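# Unclip both clips from the cell, leads left connected

## Task

Remove both clips from the cell and set them down away from it, so neither touches the cell. Do not bend the metal strips, and keep the leads connected.

## Robot and tools

Robot: two arms, left_arm and right_arm, each with a parallel gripper. In the scene frame the origin sits at table-top height midway between the nominal bases. +z is up, +x points out over the table, and left_arm is on the +y side. Arm names do not match image sides. Calibrated bases: left_arm at (-0.005, +0.239, +0.020) m, quat_wxyz (+1.000, 0, 0, +0.002). right_arm at (+0.048, -0.261, +0.015) m, quat_wxyz (+1.000, 0, 0, -0.013). A two-camera stand is fixed behind the arms.

Gripper axes: the fingers point along the gripper's +z and close along its y. end_effector_position is the point between the pads, about 1 cm short of the fingertips. Reported poses can be a few cm off, more at long reach. Friction and weight can leave a resting gripper several cm from its command without any contact.

Row layout (used by every motion tool): one row holds 16 plain numbers covering both arms, even if only one moves. The order is left_arm x, y, z, qw, qx, qy, qz, opening, then right_arm in the same order. x, y, z are an absolute position in metres in the scene frame. The quaternion is an absolute orientation, w first. opening runs from -1 (closed) to +1 (fully open, 0.094 m); it is a commanded finger opening, not an offset. Each control step, the controller limits the commanded orientation to within 40 degrees of the measured one. To keep a gripper's orientation, repeat the same target quaternion rather than copying the drifted reading. To park an arm, resend the exact pose and opening from the last result before it went idle. Sending 0 as an opening is a real command.

execute_actions(actions, cameras): actions is a list of actions. Each action is a table of up to 15 rows, one row per 1/30 s step, and a short table repeats its last row to fill 15 steps. One action lasts 0.5 s. An action is rejected for both arms if any target is more than 0.6 m from that gripper's current position along one of its own axes. The whole call is rejected if the first action fails this check or any action is malformed. Pass an empty actions list to get images and full state. cameras takes names, ["all"], or [].

move(target, speed, blend, opening_speed, grip_force, blocking, cameras): target is one 16-number row or a list of up to 15 rows, each an absolute pose as above. The grippers travel straight-line paths from the current Hand target, and all arms finish together within a 10 s cap.
- speed: m/s, 0.002 to 4.3, default 0.25. Rotation is capped at twice that number in rad/s. Give one value, or one per target.
- blend: corner rounding in metres. 0 stops at each target.
- opening_speed: change in opening per second, 0.2 or more. Use it to close slowly on parts that can bend.
- grip_force: newtons per pad, 10 to 50. It persists once set, and lower values close slowly.
- blocking=false returns after about 0.5 s while the move continues.
Paths ignore obstacles and the other arm. Faster moves lag more and hit harder, and a target set deeper past a contact presses harder. Steer around each arm's own base, since passing close to it can flip the shoulder. The result adds a "move:" line giving the ending (done, off_target, moving, held, fault) and any limits. limits=paced means the pose was clipped; limits=held means steps were held back.

wait(seconds): 0 to 10 s. Lets the scene run with the last commands held.
stop(cameras): brakes the running move.
zoom_image(camera, region): camera is cam_high, cam_low, cam_left_wrist or cam_right_wrist. region is [x0, y0, x1, y1] in image pixels from the top-left, at most 504 by 504.
finished_scene(scene): scene is 1 or 2. It is final, and the goal must still hold without the robot.

Result lines: end_effector_position and end_effector_quat_wxyz are in the scene frame. Hand target is where each arm is now being driven. Tool commands gives current opening commands. grip_measured is the measured opening on the -1..1 scale; with nothing held it reads up to about 2.5 mm wide. The last Joint positions entry is the gripper opening in metres. grip_effort_nm is the gripper motor effort; negative means closing, and it is not the pad force. Joint velocities may show "within noise". Joint torques include the arm's own weight. Motor temperatures are also reported. MOTOR HOT appears at 85 °C. At 100 °C an OVER-TEMPERATURE FAULT drops that arm for 30 to 60 s or more.

Joint ranges (rad): waist -2.880..2.880, shoulder 0..3.142, elbow 0..3.019, wrist pitch -1.693..1.571, wrist yaw -1.571..1.571, wrist roll -2.094..2.094.

Cameras, 672x504 each: cam_high (overhead), cam_low, cam_left_wrist, cam_right_wrist. Fixed cameras may be off by a couple of degrees and millimetres from calibration.

Avoid:
- dropping a clip or letting anything leave the table;
- bending the strips or pulling the leads out;
- striking or pressing the arms, or one gripper's fingers, against each other;
- fast contacts or hard pushes;
- long holds with an outstretched arm or pushing at unreachable poses, which overheat motors.

Each tool is called after "Call:" by a JSON object that holds its "method" and its "body", one argument or row to a line.

## Session

Call:
{"method": "execute_actions", "body": {
  "actions": []
}}

Scene clock: 0.00 s.
left_arm: end_effector_position=(+0.6283, +0.2101, +0.1497) grip_measured=+1.000 grip_effort_nm=n/a end_effector_quat_wxyz=(+0.714, +0.020, +0.685, +0.143) | right_arm: end_effector_position=(+0.8695, -0.3020, +0.1154) grip_measured=+1.000 grip_effort_nm=n/a end_effector_quat_wxyz=(-0.272, +0.730, -0.626, -0.030)
Joint positions: left_arm=[-0.128 1.947 0.83 1.182 -0.292 0.245 0.094] | right_arm=[-0.124 2.602 2.741 -1.448 -0.493 -1.806 0.094]
Joint velocities: within noise
Joint torques (N m): no reading
Motor temperatures (°C): left_arm=[32 31 34 30 31 32 30] | right_arm=[30 32 28 32 30 29 30]
Heat: left arm: hottest elbow 34 °C; right arm: hottest shoulder 32 °C.
Hand target: left_arm +0.6319, +0.2096, +0.1505; +0.717, +0.019, +0.682, +0.143 | right_arm +0.8737, -0.3026, +0.1266; -0.278, +0.731, -0.623, -0.019
Tool commands: left_gripper/opening=+1.0 right_gripper/opening=+1.0

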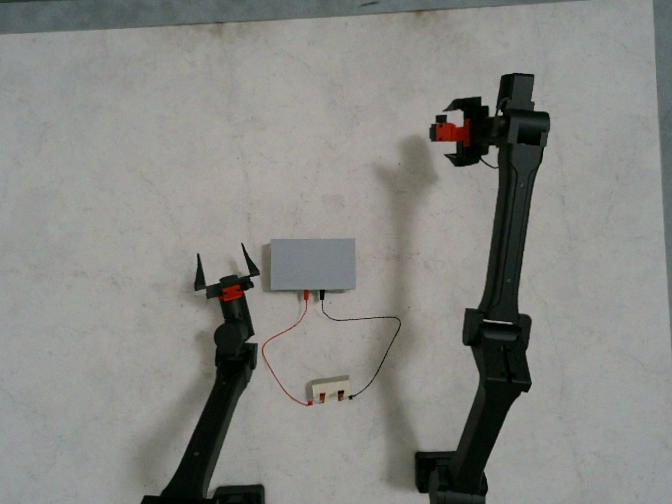

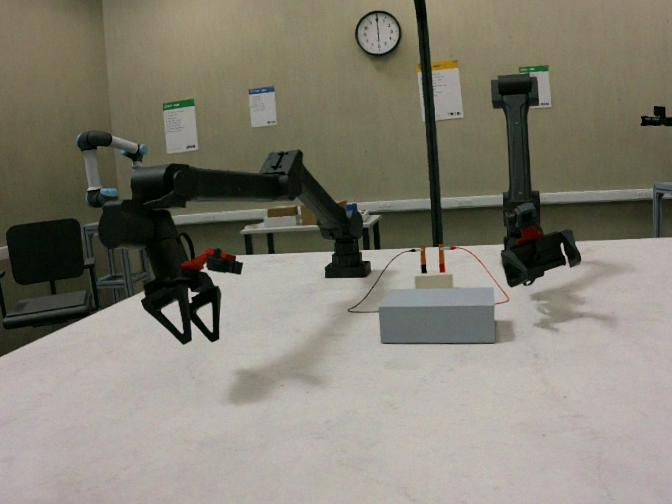

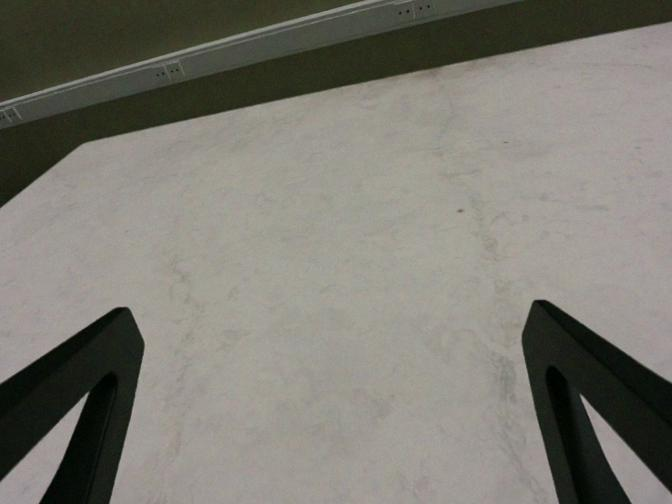

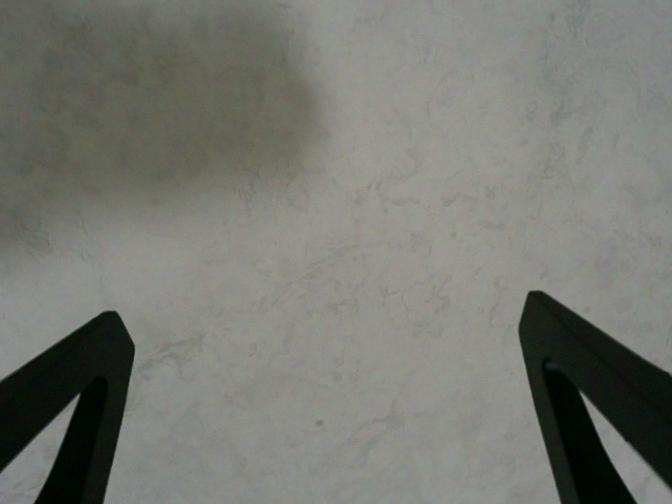

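Call:
{"method": "zoom_image", "body": {
  "camera": "cam_high",
  "region": [250, 350, 410, 430]
}}

Call:
{"method": "zoom_image", "body": {
  "camera": "cam_low",
  "region": [360, 230, 520, 350]
}}

Scaled by 3.150.

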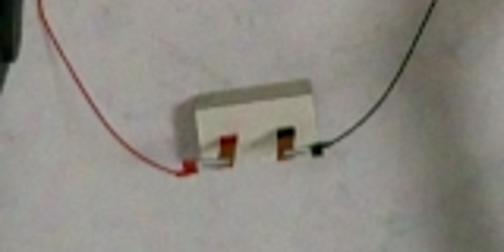

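Scaled by 3.150.

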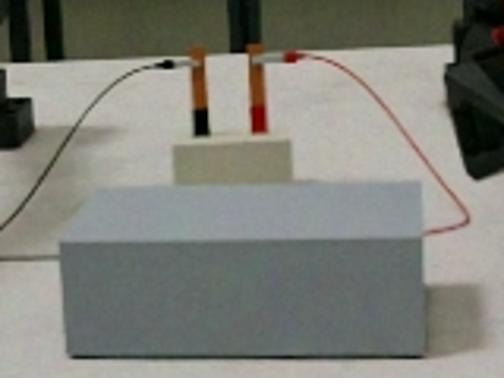

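Call:
{"method": "move", "body": {
  "target": [0.25,0.03,0.25,0,0,1,0,1,0.45,-0.3,0.25,0,0,1,0,1],
  "cameras": ["all"]
}}

Scene clock: 7.20 s.
left_arm: end_effector_position=(+0.2416, +0.0419, +0.2353) grip_measured=+1.000 grip_effort_nm=0.00 end_effector_quat_wxyz=(-0.010, -0.001, +1.000, +0.009) | right_arm: end_effector_position=(+0.4532, -0.3044, +0.2437) grip_measured=+1.000 grip_effort_nm=-0.02 end_effector_quat_wxyz=(-0.003, +0.001, +1.000, +0.002)
Joint positions: left_arm=[-0.678 1.186 1.071 -1.482 -0.002 -0.676 0.094] | right_arm=[-0.081 1.413 1.312 -1.476 -0.004 -0.104 0.094]
Joint torques (N m): left_arm=[-2.61 -5.36 11.4 -0.1 0.18 -0.21] | right_arm=[0.03 -13.22 7.42 0.01 0.04 0.12]
Heat: left arm: hottest elbow 35 °C; right arm: hottest shoulder 34 °C.
Hand target: left_arm +0.2495, +0.0304, +0.2498; +0.000, +0.000, +1.000, +0.000 | right_arm +0.4500, -0.3001, +0.2499; +0.000, +0.000, +1.000, +0.000
Off the commanded pose: left_arm 0.021 m, 2 deg | right_arm 0.008 m, 0 deg.
move: off_target (left_arm)
camera_calibration:
cam_left_wrist: T_world_to_cam=[[-0.0193411, -0.999719, -0.0136966, 0.0473588], [-0.772897, 0.0062599, 0.6345, 0.0602766], [-0.634236, 0.022858, -0.772801, 0.433376], [0, 0, 0, 1]] pos_world=[0.322366, 0.0370621, 0.297317]
cam_right_wrist: T_world_to_cam=[[-0.0603902, -0.998175, 0.000357412, -0.282083], [-0.786387, 0.0477975, 0.615882, 0.243503], [-0.614775, 0.0369122, -0.787839, 0.586321], [0, 0, 0, 1]] pos_world=[0.534908, -0.31485, 0.312058]

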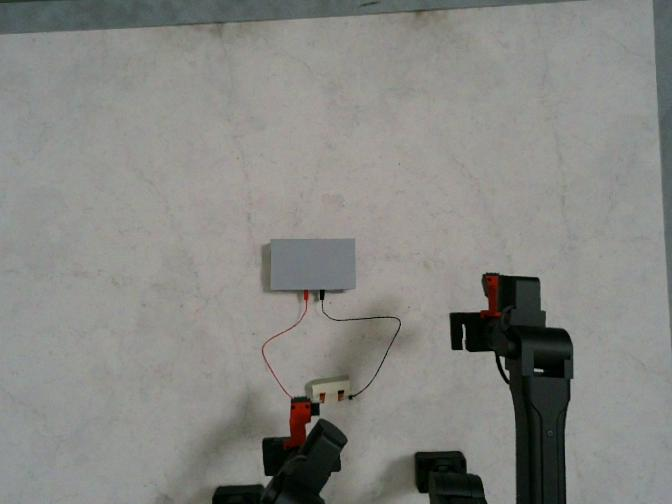

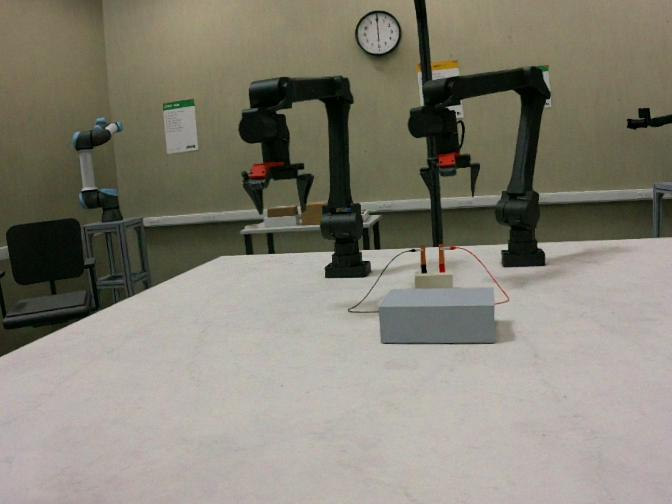

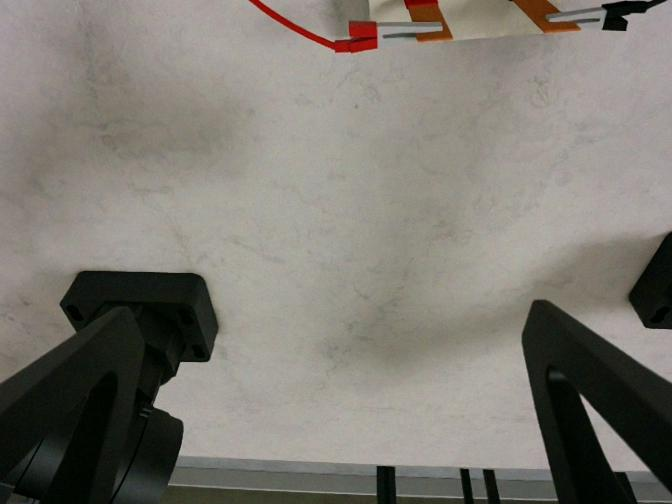

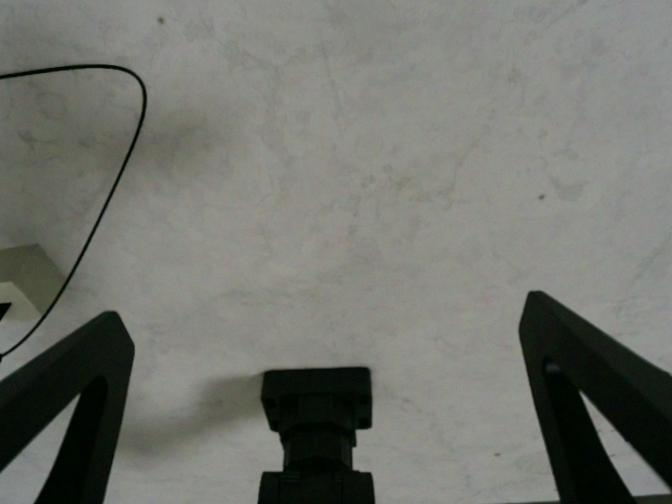

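Call:
{"method": "move", "body": {
  "target": [0.36,0.0,0.24,0,0,1,0,1,0.45,-0.3,0.25,0,0,1,0,1],
  "cameras": ["all"]
}}

Call:
{"method": "zoom_image", "body": {
  "camera": "cam_left_wrist",
  "region": [150, 150, 520, 420]
}}

Scene clock: 8.93 s.
left_arm: end_effector_position=(+0.3448, +0.0064, +0.2279) grip_measured=+1.000 grip_effort_nm=0.00 end_effector_quat_wxyz=(-0.013, -0.001, +1.000, +0.010) | right_arm: end_effector_position=(+0.4532, -0.3044, +0.2437) grip_measured=+1.000 grip_effort_nm=-0.02 end_effector_quat_wxyz=(-0.003, +0.002, +1.000, +0.002)
Joint positions: left_arm=[-0.591 1.468 1.314 -1.45 -0.002 -0.588 0.094] | right_arm=[-0.081 1.413 1.312 -1.476 -0.004 -0.103 0.094]
Joint torques (N m): left_arm=[-1.32 -9.82 11.25 0.17 0.16 -0.04] | right_arm=[-0.03 -13.22 7.45 -0.03 0.07 0.14]
Heat: left arm: hottest elbow 35 °C; right arm: hottest shoulder 34 °C.
Hand target: left_arm +0.3595, +0.0004, +0.2400; +0.000, +0.000, +1.000, +0.000 | right_arm +0.4500, -0.3001, +0.2499; +0.000, +0.000, +1.000, +0.000
Off the commanded pose: left_arm 0.020 m, 2 deg | right_arm 0.008 m, 0 deg.
move: off_target (left_arm)
camera_calibration:
cam_left_wrist: T_world_to_cam=[[-0.0194488, -0.999698, -0.0149958, 0.01409], [-0.768894, 0.00536804, 0.639353, 0.142456], [-0.63908, 0.0239648, -0.768767, 0.494682], [0, 0, 0, 1]] pos_world=[0.425949, 0.00146606, 0.289427]
cam_right_wrist: T_world_to_cam=[[-0.061105, -0.998131, 0.000428018, -0.281809], [-0.786338, 0.0484032, 0.615898, 0.243666], [-0.614768, 0.0372979, -0.787826, 0.586437], [0, 0, 0, 1]] pos_world=[0.534907, -0.31495, 0.312058]

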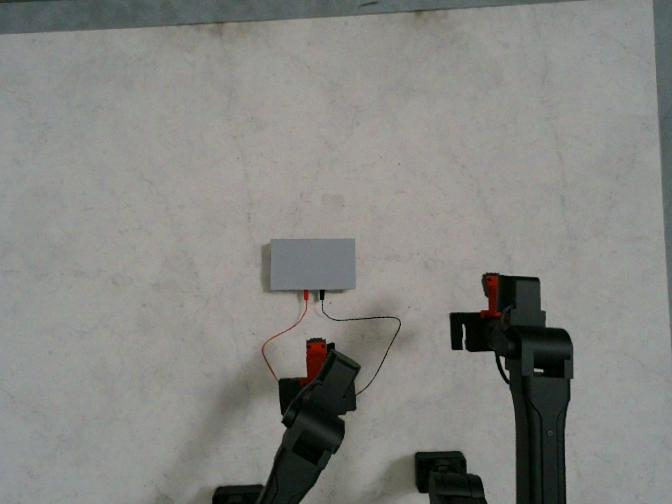

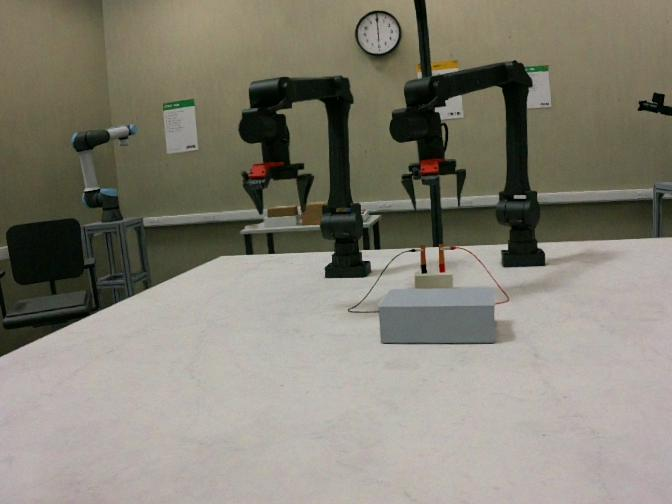

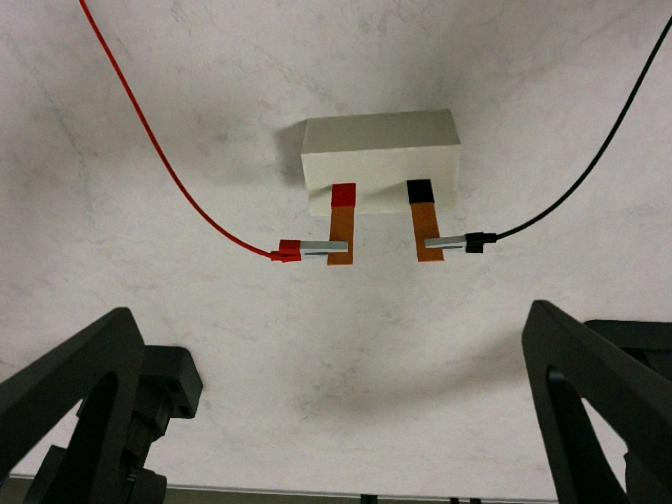

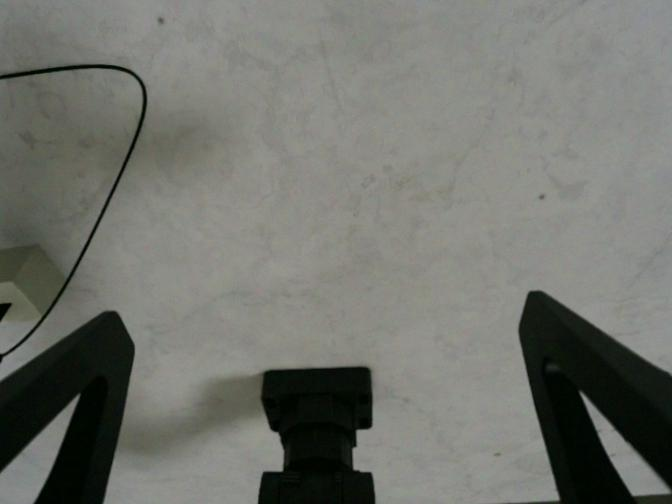

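Scaled by 1.362.

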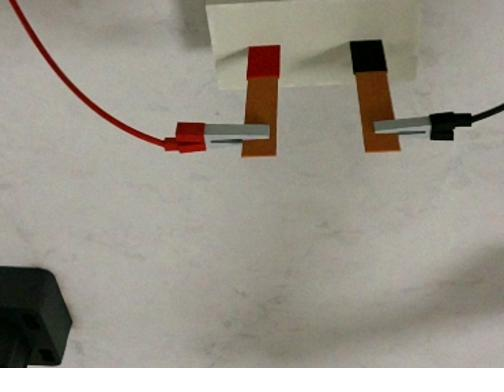

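Call:
{"method": "zoom_image", "body": {
  "camera": "cam_left_wrist",
  "region": [260, 170, 380, 280]
}}

Call:
{"method": "zoom_image", "body": {
  "camera": "cam_left_wrist",
  "region": [390, 170, 510, 280]
}}

Scaled by 4.200.

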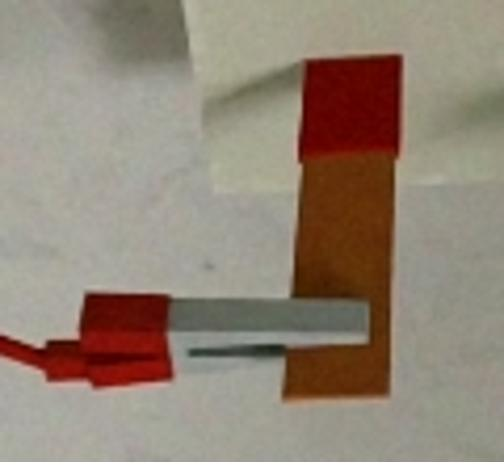

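Scaled by 4.200.

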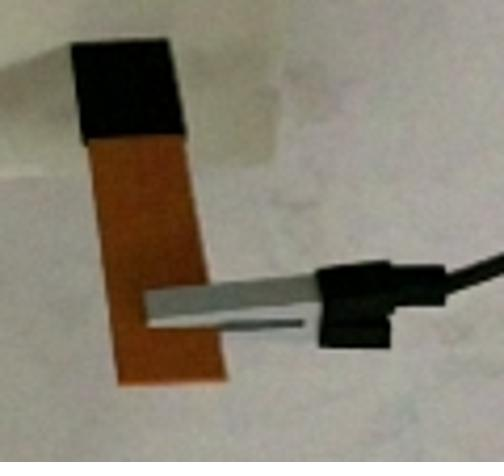

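Call:
{"method": "move", "body": {
  "target": [
    [0.33,0.10,0.24,0,0.682,0.731,0,1,0.45,-0.3,0.25,0,0,1,0,1],
    [0.254,0.033,0.175,0,0.682,0.731,0,1,0.45,-0.3,0.25,0,0,1,0,1]
  ],
  "cameras": ["all"]
}}

Call:
{"method": "zoom_image", "body": {
  "camera": "cam_low",
  "region": [380, 180, 500, 300]
}}

Scene clock: 19.57 s.
left_arm: end_effector_position=(+0.2573, +0.0349, +0.1775) grip_measured=+1.000 grip_effort_nm=0.00 end_effector_quat_wxyz=(-0.002, +0.681, +0.732, -0.001) | right_arm: end_effector_position=(+0.4532, -0.3044, +0.2437) grip_measured=+1.000 grip_effort_nm=-0.02 end_effector_quat_wxyz=(-0.003, +0.002, +1.000, +0.002)
Joint positions: left_arm=[-0.663 1.248 0.967 -1.294 0.002 0.841 0.094] | right_arm=[-0.081 1.413 1.312 -1.476 -0.004 -0.103 0.094]
Joint torques (N m): left_arm=[-2.73 -7.53 6.86 0.65 0.13 -0.25] | right_arm=[0.09 -13.22 7.43 -0.05 0.04 0.14]
Heat: left arm: hottest elbow 37 °C; right arm: hottest shoulder 35 °C.
Hand target: left_arm +0.2540, +0.0331, +0.1750; +0.000, +0.682, +0.731, +0.000 | right_arm +0.4500, -0.3001, +0.2499; +0.000, +0.000, +1.000, +0.000
Off the commanded pose: left_arm 0.005 m, 0 deg | right_arm 0.008 m, 0 deg.
move: done
camera_calibration:
cam_left_wrist: T_world_to_cam=[[-0.998694, -0.0504522, 0.00807854, 0.254853], [-0.0346191, 0.784435, 0.619244, -0.105361], [-0.0375793, 0.618155, -0.785157, 0.226831], [0, 0, 0, 1]] pos_world=[0.259396, -0.0447099, 0.241283]
cam_right_wrist: T_world_to_cam=[[-0.061105, -0.998131, 0.000428018, -0.281809], [-0.786338, 0.0484032, 0.615898, 0.243666], [-0.614768, 0.0372979, -0.787826, 0.586437], [0, 0, 0, 1]] pos_world=[0.534907, -0.31495, 0.312058]

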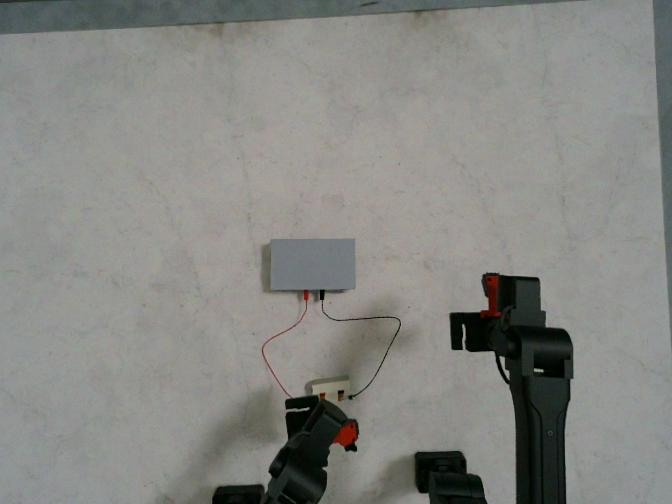

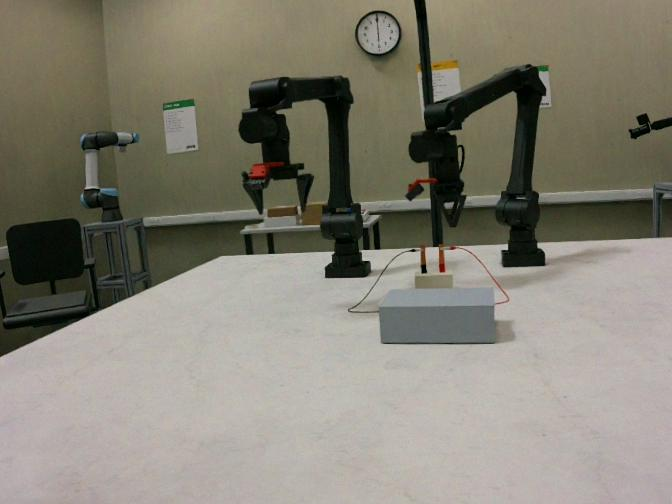

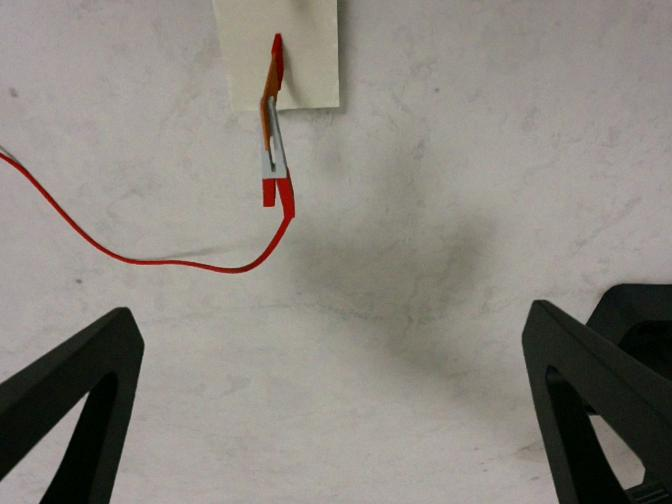

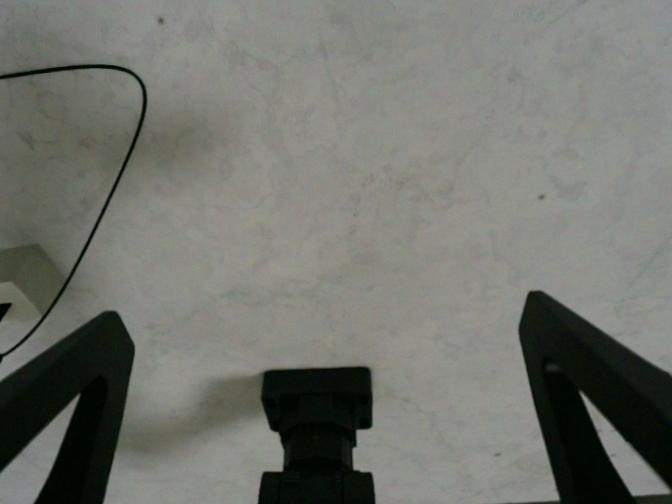

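Scaled by 4.200.

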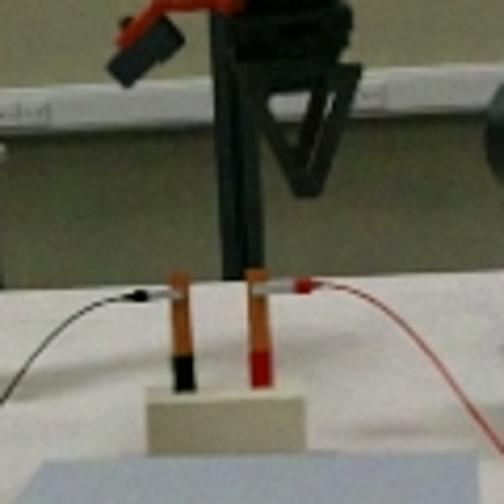

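Call:
{"method": "zoom_image", "body": {
  "camera": "cam_left_wrist",
  "region": [210, 0, 370, 240]
}}

Scaled by 2.100.

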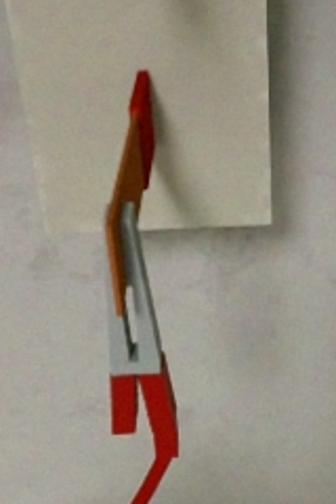

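Call:
{"method": "move", "body": {
  "target": [0.27,0.033,0.155,0,0.682,0.731,0,1,0.45,-0.3,0.25,0,0,1,0,1],
  "cameras": ["cam_left_wrist","cam_low"],
  "speed": 0.1
}}

Call:
{"method": "zoom_image", "body": {
  "camera": "cam_low",
  "region": [380, 180, 500, 300]
}}

Scene clock: 22.20 s.
left_arm: end_effector_position=(+0.2678, +0.0288, +0.1625) grip_measured=+1.000 grip_effort_nm=-0.01 end_effector_quat_wxyz=(+0.006, +0.683, +0.730, -0.001) | right_arm: end_effector_position=(+0.4532, -0.3044, +0.2437) grip_measured=+1.000 grip_effort_nm=-0.02 end_effector_quat_wxyz=(-0.003, +0.002, +1.000, +0.002)
Joint positions: left_arm=[-0.658 1.283 0.957 -1.232 0.002 0.85 0.094] | right_arm=[-0.081 1.413 1.312 -1.476 -0.004 -0.103 0.094]
Joint torques (N m): left_arm=[-0.97 -6.53 6.83 0.62 0.13 -0.04] | right_arm=[-0.09 -13.04 7.42 -0.06 0.04 0.14]
Heat: left arm: hottest elbow 37 °C; right arm: hottest shoulder 35 °C.
Hand target: left_arm +0.2698, +0.0331, +0.1551; +0.000, +0.682, +0.731, +0.000 | right_arm +0.4500, -0.3001, +0.2499; +0.000, +0.000, +1.000, +0.000
Off the commanded pose: left_arm 0.009 m, 1 deg | right_arm 0.008 m, 0 deg.
move: done
camera_calibration:
cam_left_wrist: T_world_to_cam=[[-0.998957, -0.0455211, -0.00363965, 0.266997], [-0.0382424, 0.790336, 0.611479, -0.0888066], [-0.0249586, 0.61098, -0.791252, 0.216992], [0, 0, 0, 1]] pos_world=[0.268738, -0.0502367, 0.226971]
Images, in order (width x height): cam_low 672x504, cam_left_wrist 672x504.

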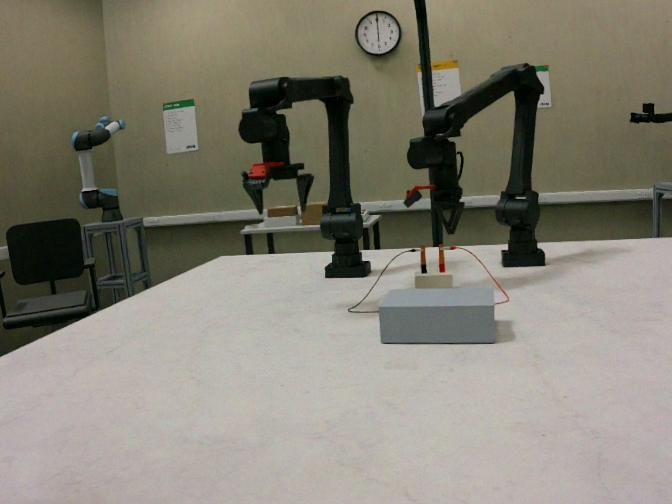

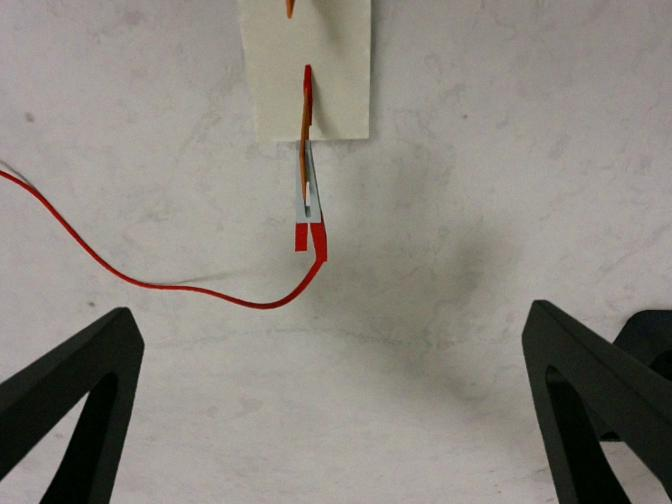

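Scaled by 4.200.

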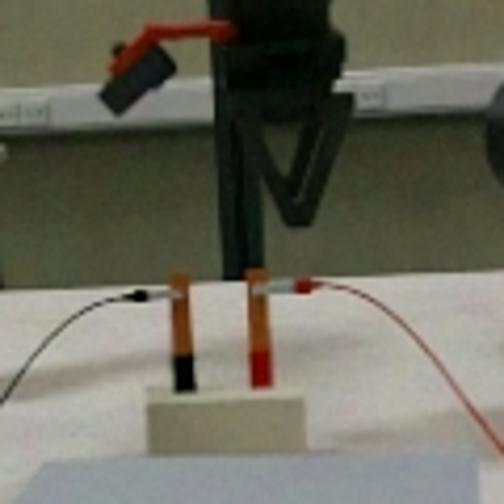

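Call:
{"method": "move", "body": {
  "target": [0.2755,0.036,0.13,0,0.682,0.731,0,-0.4,0.45,-0.3,0.25,0,0,1,0,1],
  "cameras": ["cam_left_wrist","cam_low"],
  "speed": 0.1
}}

Call:
{"method": "zoom_image", "body": {
  "camera": "cam_low",
  "region": [380, 180, 500, 300]
}}

Call:
{"method": "zoom_image", "body": {
  "camera": "cam_left_wrist",
  "region": [200, 150, 460, 410]
}}

Scene clock: 24.63 s.
left_arm: end_effector_position=(+0.2740, +0.0315, +0.1379) grip_measured=-0.399 grip_effort_nm=-0.07 end_effector_quat_wxyz=(+0.007, +0.683, +0.730, +0.000) | right_arm: end_effector_position=(+0.4532, -0.3044, +0.2437) grip_measured=+1.000 grip_effort_nm=-0.02 end_effector_quat_wxyz=(-0.003, +0.002, +1.000, +0.002)
Joint positions: left_arm=[-0.641 1.316 0.918 -1.159 0.002 0.867 0.028] | right_arm=[-0.081 1.413 1.312 -1.476 -0.004 -0.103 0.094]
Joint torques (N m): left_arm=[-0.97 -6.71 6.61 0.58 0.14 -0.01] | right_arm=[-0.03 -13.1 7.43 -0.01 0.04 0.14]
Heat: left arm: hottest elbow 37 °C; right arm: hottest shoulder 35 °C.
Hand target: left_arm +0.2753, +0.0361, +0.1301; +0.000, +0.682, +0.731, +0.000 | right_arm +0.4500, -0.3001, +0.2499; +0.000, +0.000, +1.000, +0.000
Off the commanded pose: left_arm 0.009 m, 1 deg | right_arm 0.008 m, 0 deg.
move: done
camera_calibration:
cam_left_wrist: T_world_to_cam=[[-0.998937, -0.0457897, -0.00522107, 0.27343], [-0.0394344, 0.790622, 0.611034, -0.075232], [-0.0238511, 0.61059, -0.791587, 0.195775], [0, 0, 0, 1]] pos_world=[0.274842, -0.0475381, 0.20237]
Images, in order (width x height): cam_low 672x504, cam_left_wrist 672x504.

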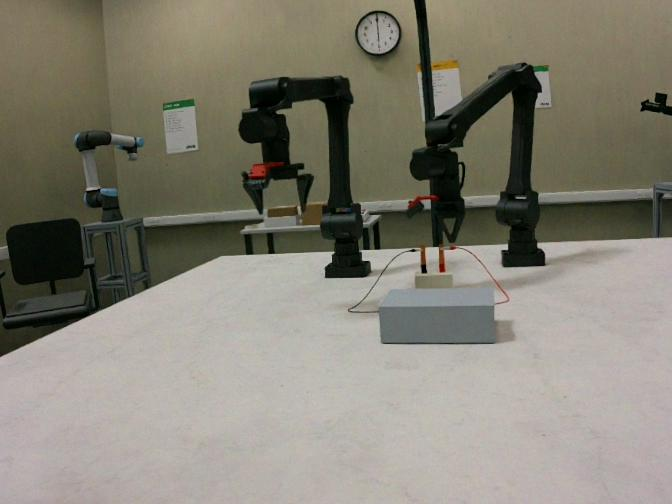

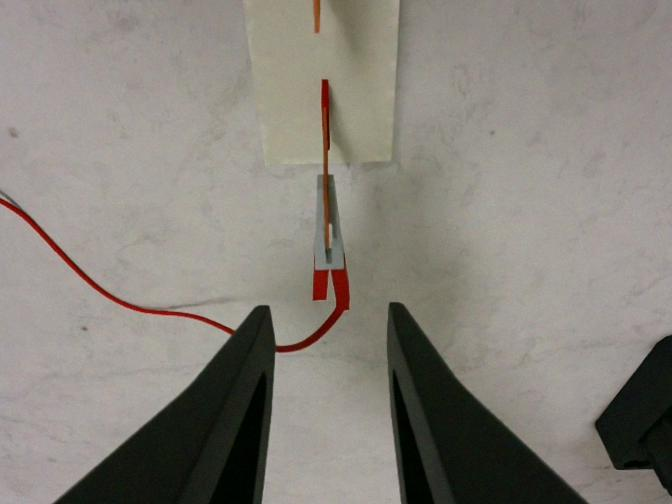

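Scaled by 4.200.

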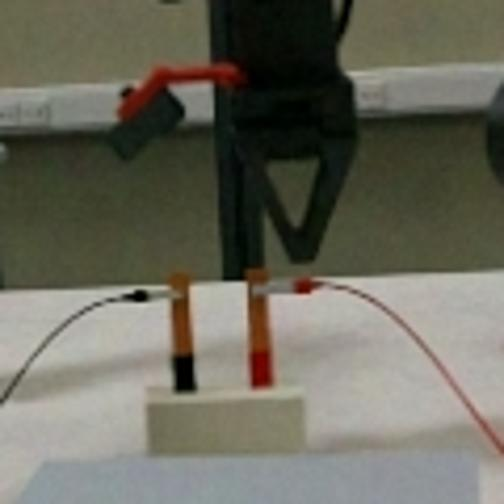

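Scaled by 1.938.

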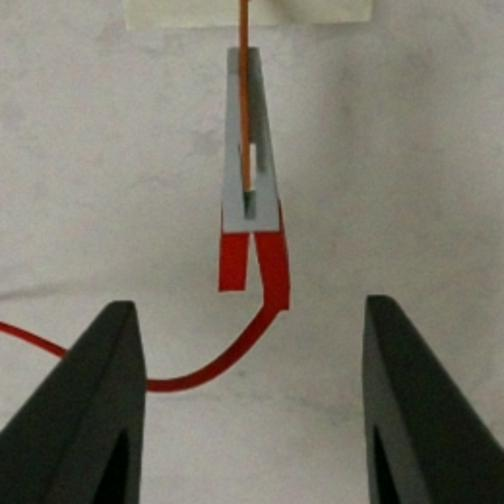

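Call:
{"method": "move", "body": {
  "target": [0.2755,0.039,0.108,0,0.682,0.731,0,-0.4,0.45,-0.3,0.25,0,0,1,0,1],
  "cameras": ["cam_left_wrist","cam_low"],
  "speed": 0.06
}}

Call:
{"method": "zoom_image", "body": {
  "camera": "cam_low",
  "region": [380, 180, 500, 300]
}}

Call:
{"method": "zoom_image", "body": {
  "camera": "cam_left_wrist",
  "region": [200, 200, 460, 460]
}}

Scene clock: 26.87 s.
left_arm: end_effector_position=(+0.2744, +0.0340, +0.1161) grip_measured=-0.399 grip_effort_nm=-0.07 end_effector_quat_wxyz=(+0.007, +0.683, +0.730, +0.000) | right_arm: end_effector_position=(+0.4532, -0.3044, +0.2437) grip_measured=+1.000 grip_effort_nm=-0.02 end_effector_quat_wxyz=(-0.003, +0.002, +1.000, +0.002)
Joint positions: left_arm=[-0.635 1.34 0.877 -1.094 0.002 0.874 0.028] | right_arm=[-0.081 1.413 1.312 -1.476 -0.004 -0.103 0.094]
Joint torques (N m): left_arm=[-1.03 -6.71 6.38 0.62 0.14 -0.04] | right_arm=[-0.15 -13.16 7.46 -0.1 0.05 0.15]
Motor temperatures (°C): left_arm=[32 31 37 30 31 32 30] | right_arm=[30 35 33 32 29 29 30]
Heat: left arm: hottest elbow 37 °C; right arm: hottest shoulder 35 °C.
Hand target: left_arm +0.2752, +0.0390, +0.1082; +0.000, +0.682, +0.731, +0.000 | right_arm +0.4500, -0.3001, +0.2499; +0.000, +0.000, +1.000, +0.000
Off the commanded pose: left_arm 0.010 m, 1 deg | right_arm 0.008 m, 0 deg.
move: done
camera_calibration:
cam_left_wrist: T_world_to_cam=[[-0.998965, -0.0450992, -0.00592893, 0.273905], [-0.0393306, 0.790907, 0.610671, -0.0639652], [-0.0228515, 0.610272, -0.791862, 0.176778], [0, 0, 0, 1]] pos_world=[0.275145, -0.0449394, 0.18067]
Images, in order (width x height): cam_low 672x504, cam_left_wrist 672x504.

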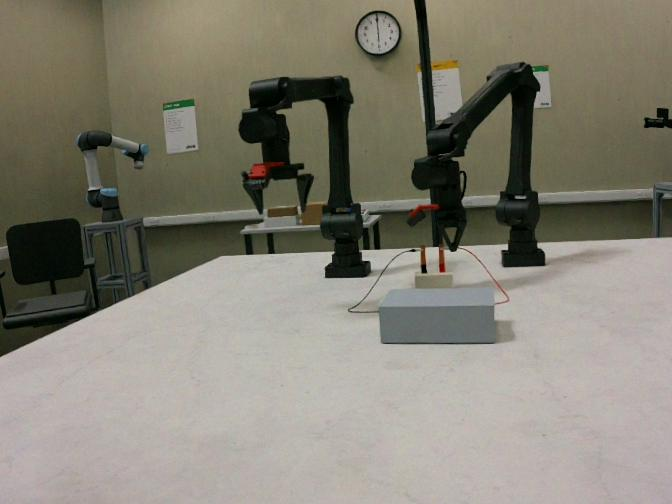

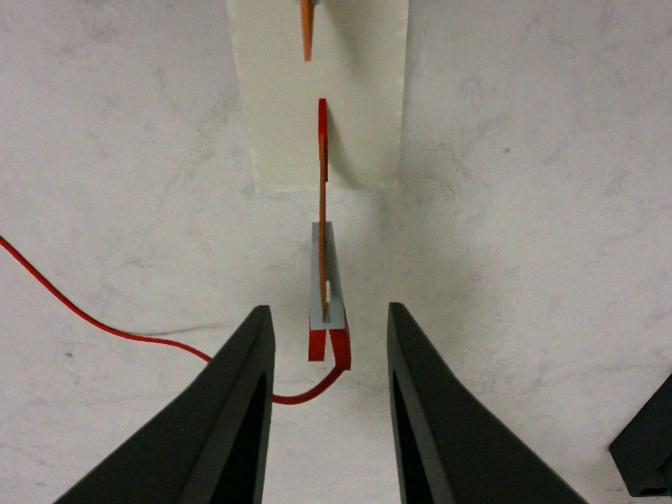

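Scaled by 4.200.

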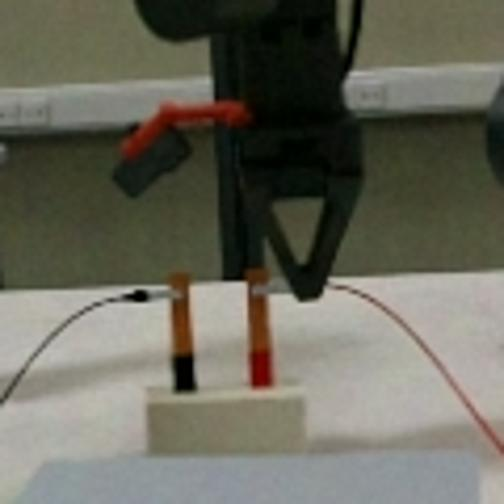

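Scaled by 1.938.

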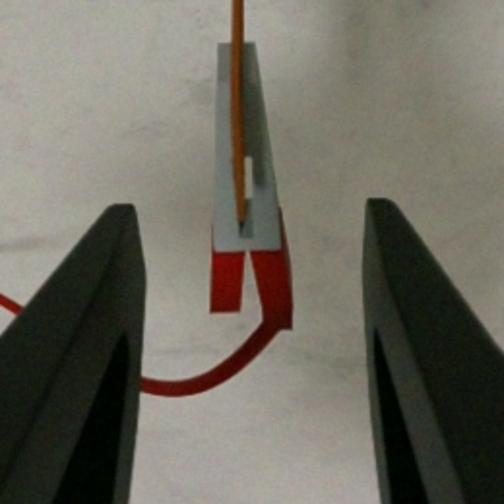

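Call:
{"method": "move", "body": {
  "target": [0.2755,0.039,0.104,0,0.682,0.731,0,-0.75,0.45,-0.3,0.25,0,0,1,0,1],
  "cameras": ["cam_left_wrist"],
  "speed": 0.06,
  "opening_speed": 0.3
}}

Call:
{"method": "zoom_image", "body": {
  "camera": "cam_left_wrist",
  "region": [260, 200, 400, 400]
}}

Scene clock: 29.30 s.
left_arm: end_effector_position=(+0.2747, +0.0338, +0.1125) grip_measured=-0.748 grip_effort_nm=-0.07 end_effector_quat_wxyz=(+0.008, +0.683, +0.730, +0.000) | right_arm: end_effector_position=(+0.4532, -0.3044, +0.2437) grip_measured=+1.000 grip_effort_nm=-0.02 end_effector_quat_wxyz=(-0.003, +0.002, +1.000, +0.002)
Joint positions: left_arm=[-0.635 1.344 0.87 -1.081 0.002 0.874 0.012] | right_arm=[-0.081 1.413 1.312 -1.476 -0.004 -0.103 0.094]
Joint torques (N m): left_arm=[-0.97 -6.77 6.34 0.69 0.14 -0.04] | right_arm=[-0.03 -13.27 7.47 -0.1 0.04 0.15]
Heat: left arm: hottest elbow 37 °C; right arm: hottest shoulder 35 °C.
Hand target: left_arm +0.2752, +0.0391, +0.1042; +0.000, +0.682, +0.731, +0.000 | right_arm +0.4500, -0.3001, +0.2499; +0.000, +0.000, +1.000, +0.000
Off the commanded pose: left_arm 0.010 m, 1 deg | right_arm 0.008 m, 0 deg.
move: done
camera_calibration:
cam_left_wrist: T_world_to_cam=[[-0.998978, -0.0447051, -0.00673019, 0.27424], [-0.0395224, 0.791312, 0.610134, -0.0614323], [-0.0219504, 0.609776, -0.79227, 0.173856], [0, 0, 0, 1]] pos_world=[0.275348, -0.0451412, 0.177069]
Images, in order (width x height): cam_left_wrist 672x504.

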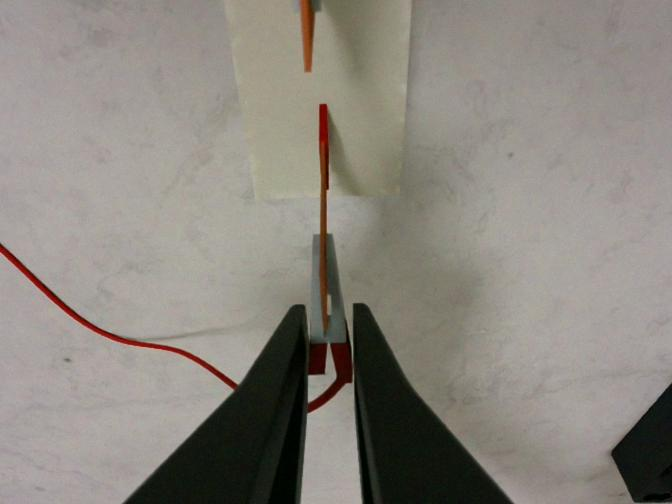

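Scaled by 2.520.

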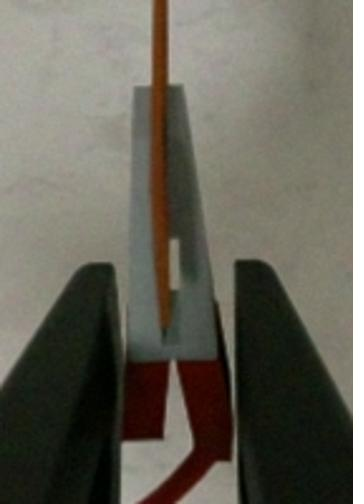

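Call:
{"method": "move", "body": {
  "target": [0.2755,0.042,0.104,0,0.682,0.731,0,-0.84,0.45,-0.3,0.25,0,0,1,0,1],
  "cameras": ["cam_left_wrist"],
  "speed": 0.06,
  "opening_speed": 0.2
}}

Call:
{"method": "zoom_image", "body": {
  "camera": "cam_left_wrist",
  "region": [260, 200, 400, 400]
}}

Call:
{"method": "move", "body": {
  "target": [0.2755,0.042,0.104,0,0.682,0.731,0,-0.92,0.45,-0.3,0.25,0,0,1,0,1],
  "cameras": ["cam_left_wrist"],
  "speed": 0.06,
  "opening_speed": 0.2
}}

Call:
{"method": "zoom_image", "body": {
  "camera": "cam_left_wrist",
  "region": [260, 200, 400, 400]
}}

Scene clock: 31.27 s.
left_arm: end_effector_position=(+0.2745, +0.0369, +0.1109) grip_measured=-0.833 grip_effort_nm=-0.36 end_effector_quat_wxyz=(+0.005, +0.683, +0.730, +0.000) | right_arm: end_effector_position=(+0.4532, -0.3044, +0.2437) grip_measured=+1.000 grip_effort_nm=-0.02 end_effector_quat_wxyz=(-0.003, +0.002, +1.000, +0.002)
Joint positions: left_arm=[-0.628 1.344 0.866 -1.081 0.002 0.881 0.008] | right_arm=[-0.081 1.413 1.312 -1.476 -0.004 -0.103 0.094]
Joint torques (N m): left_arm=[-0.97 -7.12 6.34 0.64 0.13 0] | right_arm=[-0.21 -12.98 7.35 -0.05 0.04 0.15]
Heat: left arm: hottest elbow 37 °C; right arm: hottest shoulder 36 °C.
Hand target: left_arm +0.2752, +0.0420, +0.1041; +0.000, +0.682, +0.731, +0.000 | right_arm +0.4500, -0.3001, +0.2499; +0.000, +0.000, +1.000, +0.000
Off the commanded pose: left_arm 0.009 m, 1 deg | right_arm 0.008 m, 0 deg.
move: done
camera_calibration:
cam_left_wrist: T_world_to_cam=[[-0.998977, -0.0451047, -0.00324562, 0.27382], [-0.0376415, 0.789611, 0.612452, -0.0636301], [-0.0250617, 0.611948, -0.790501, 0.1713], [0, 0, 0, 1]] pos_world=[0.275437, -0.0422334, 0.175272]
Images, in order (width x height): cam_left_wrist 672x504.

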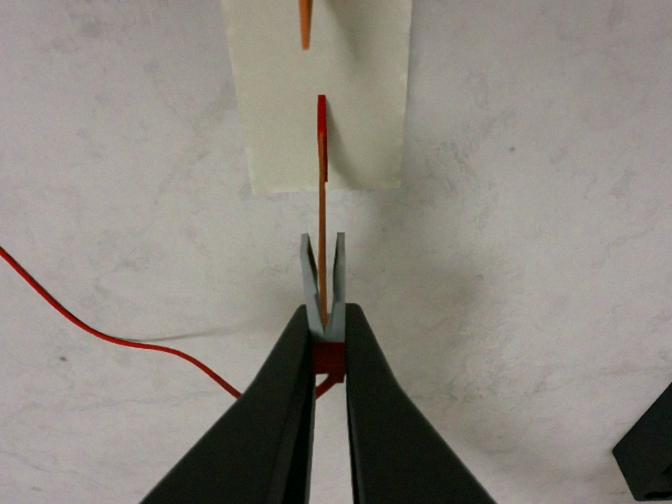

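Scaled by 2.520.

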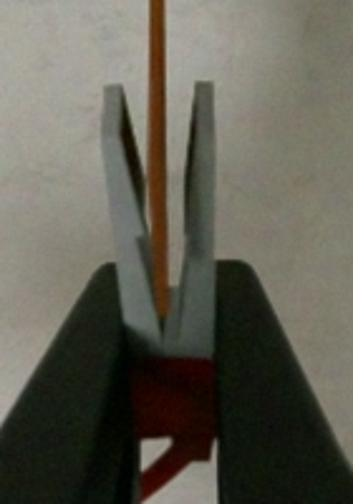

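Scene clock: 31.97 s.
left_arm: end_effector_position=(+0.2745, +0.0369, +0.1109) grip_measured=-0.867 grip_effort_nm=-1.02 end_effector_quat_wxyz=(+0.005, +0.683, +0.730, +0.000) | right_arm: end_effector_position=(+0.4532, -0.3044, +0.2437) grip_measured=+1.000 grip_effort_nm=-0.02 end_effector_quat_wxyz=(-0.003, +0.002, +1.000, +0.002)
Joint positions: left_arm=[-0.628 1.344 0.866 -1.081 0.002 0.881 0.006] | right_arm=[-0.081 1.413 1.312 -1.476 -0.004 -0.103 0.094]
Joint torques (N m): left_arm=[-0.91 -7 6.31 0.66 0.14 -0.03] | right_arm=[-0.26 -12.98 7.39 -0.05 0.05 0.14]
Heat: left arm: hottest elbow 37 °C; right arm: hottest shoulder 36 °C.
Hand target: left_arm +0.2752, +0.0420, +0.1041; +0.000, +0.682, +0.731, +0.000 | right_arm +0.4500, -0.3001, +0.2499; +0.000, +0.000, +1.000, +0.000
Off the commanded pose: left_arm 0.009 m, 1 deg | right_arm 0.008 m, 0 deg.
move: done
camera_calibration:
cam_left_wrist: T_world_to_cam=[[-0.998996, -0.0446842, -0.00329628, 0.273752], [-0.0373402, 0.789629, 0.612447, -0.0637151], [-0.0247639, 0.611955, -0.790505, 0.171217], [0, 0, 0, 1]] pos_world=[0.275338, -0.0422334, 0.175272]
Images, in order (width x height): cam_left_wrist 672x504.

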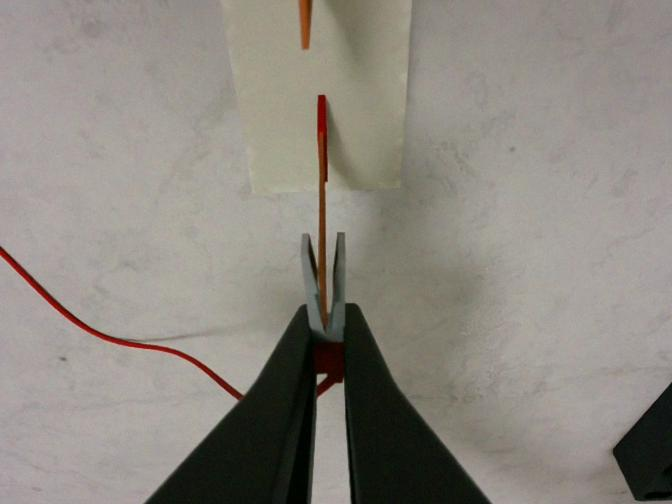

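Scaled by 2.520.

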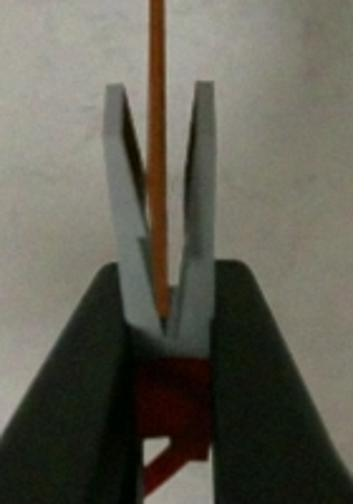

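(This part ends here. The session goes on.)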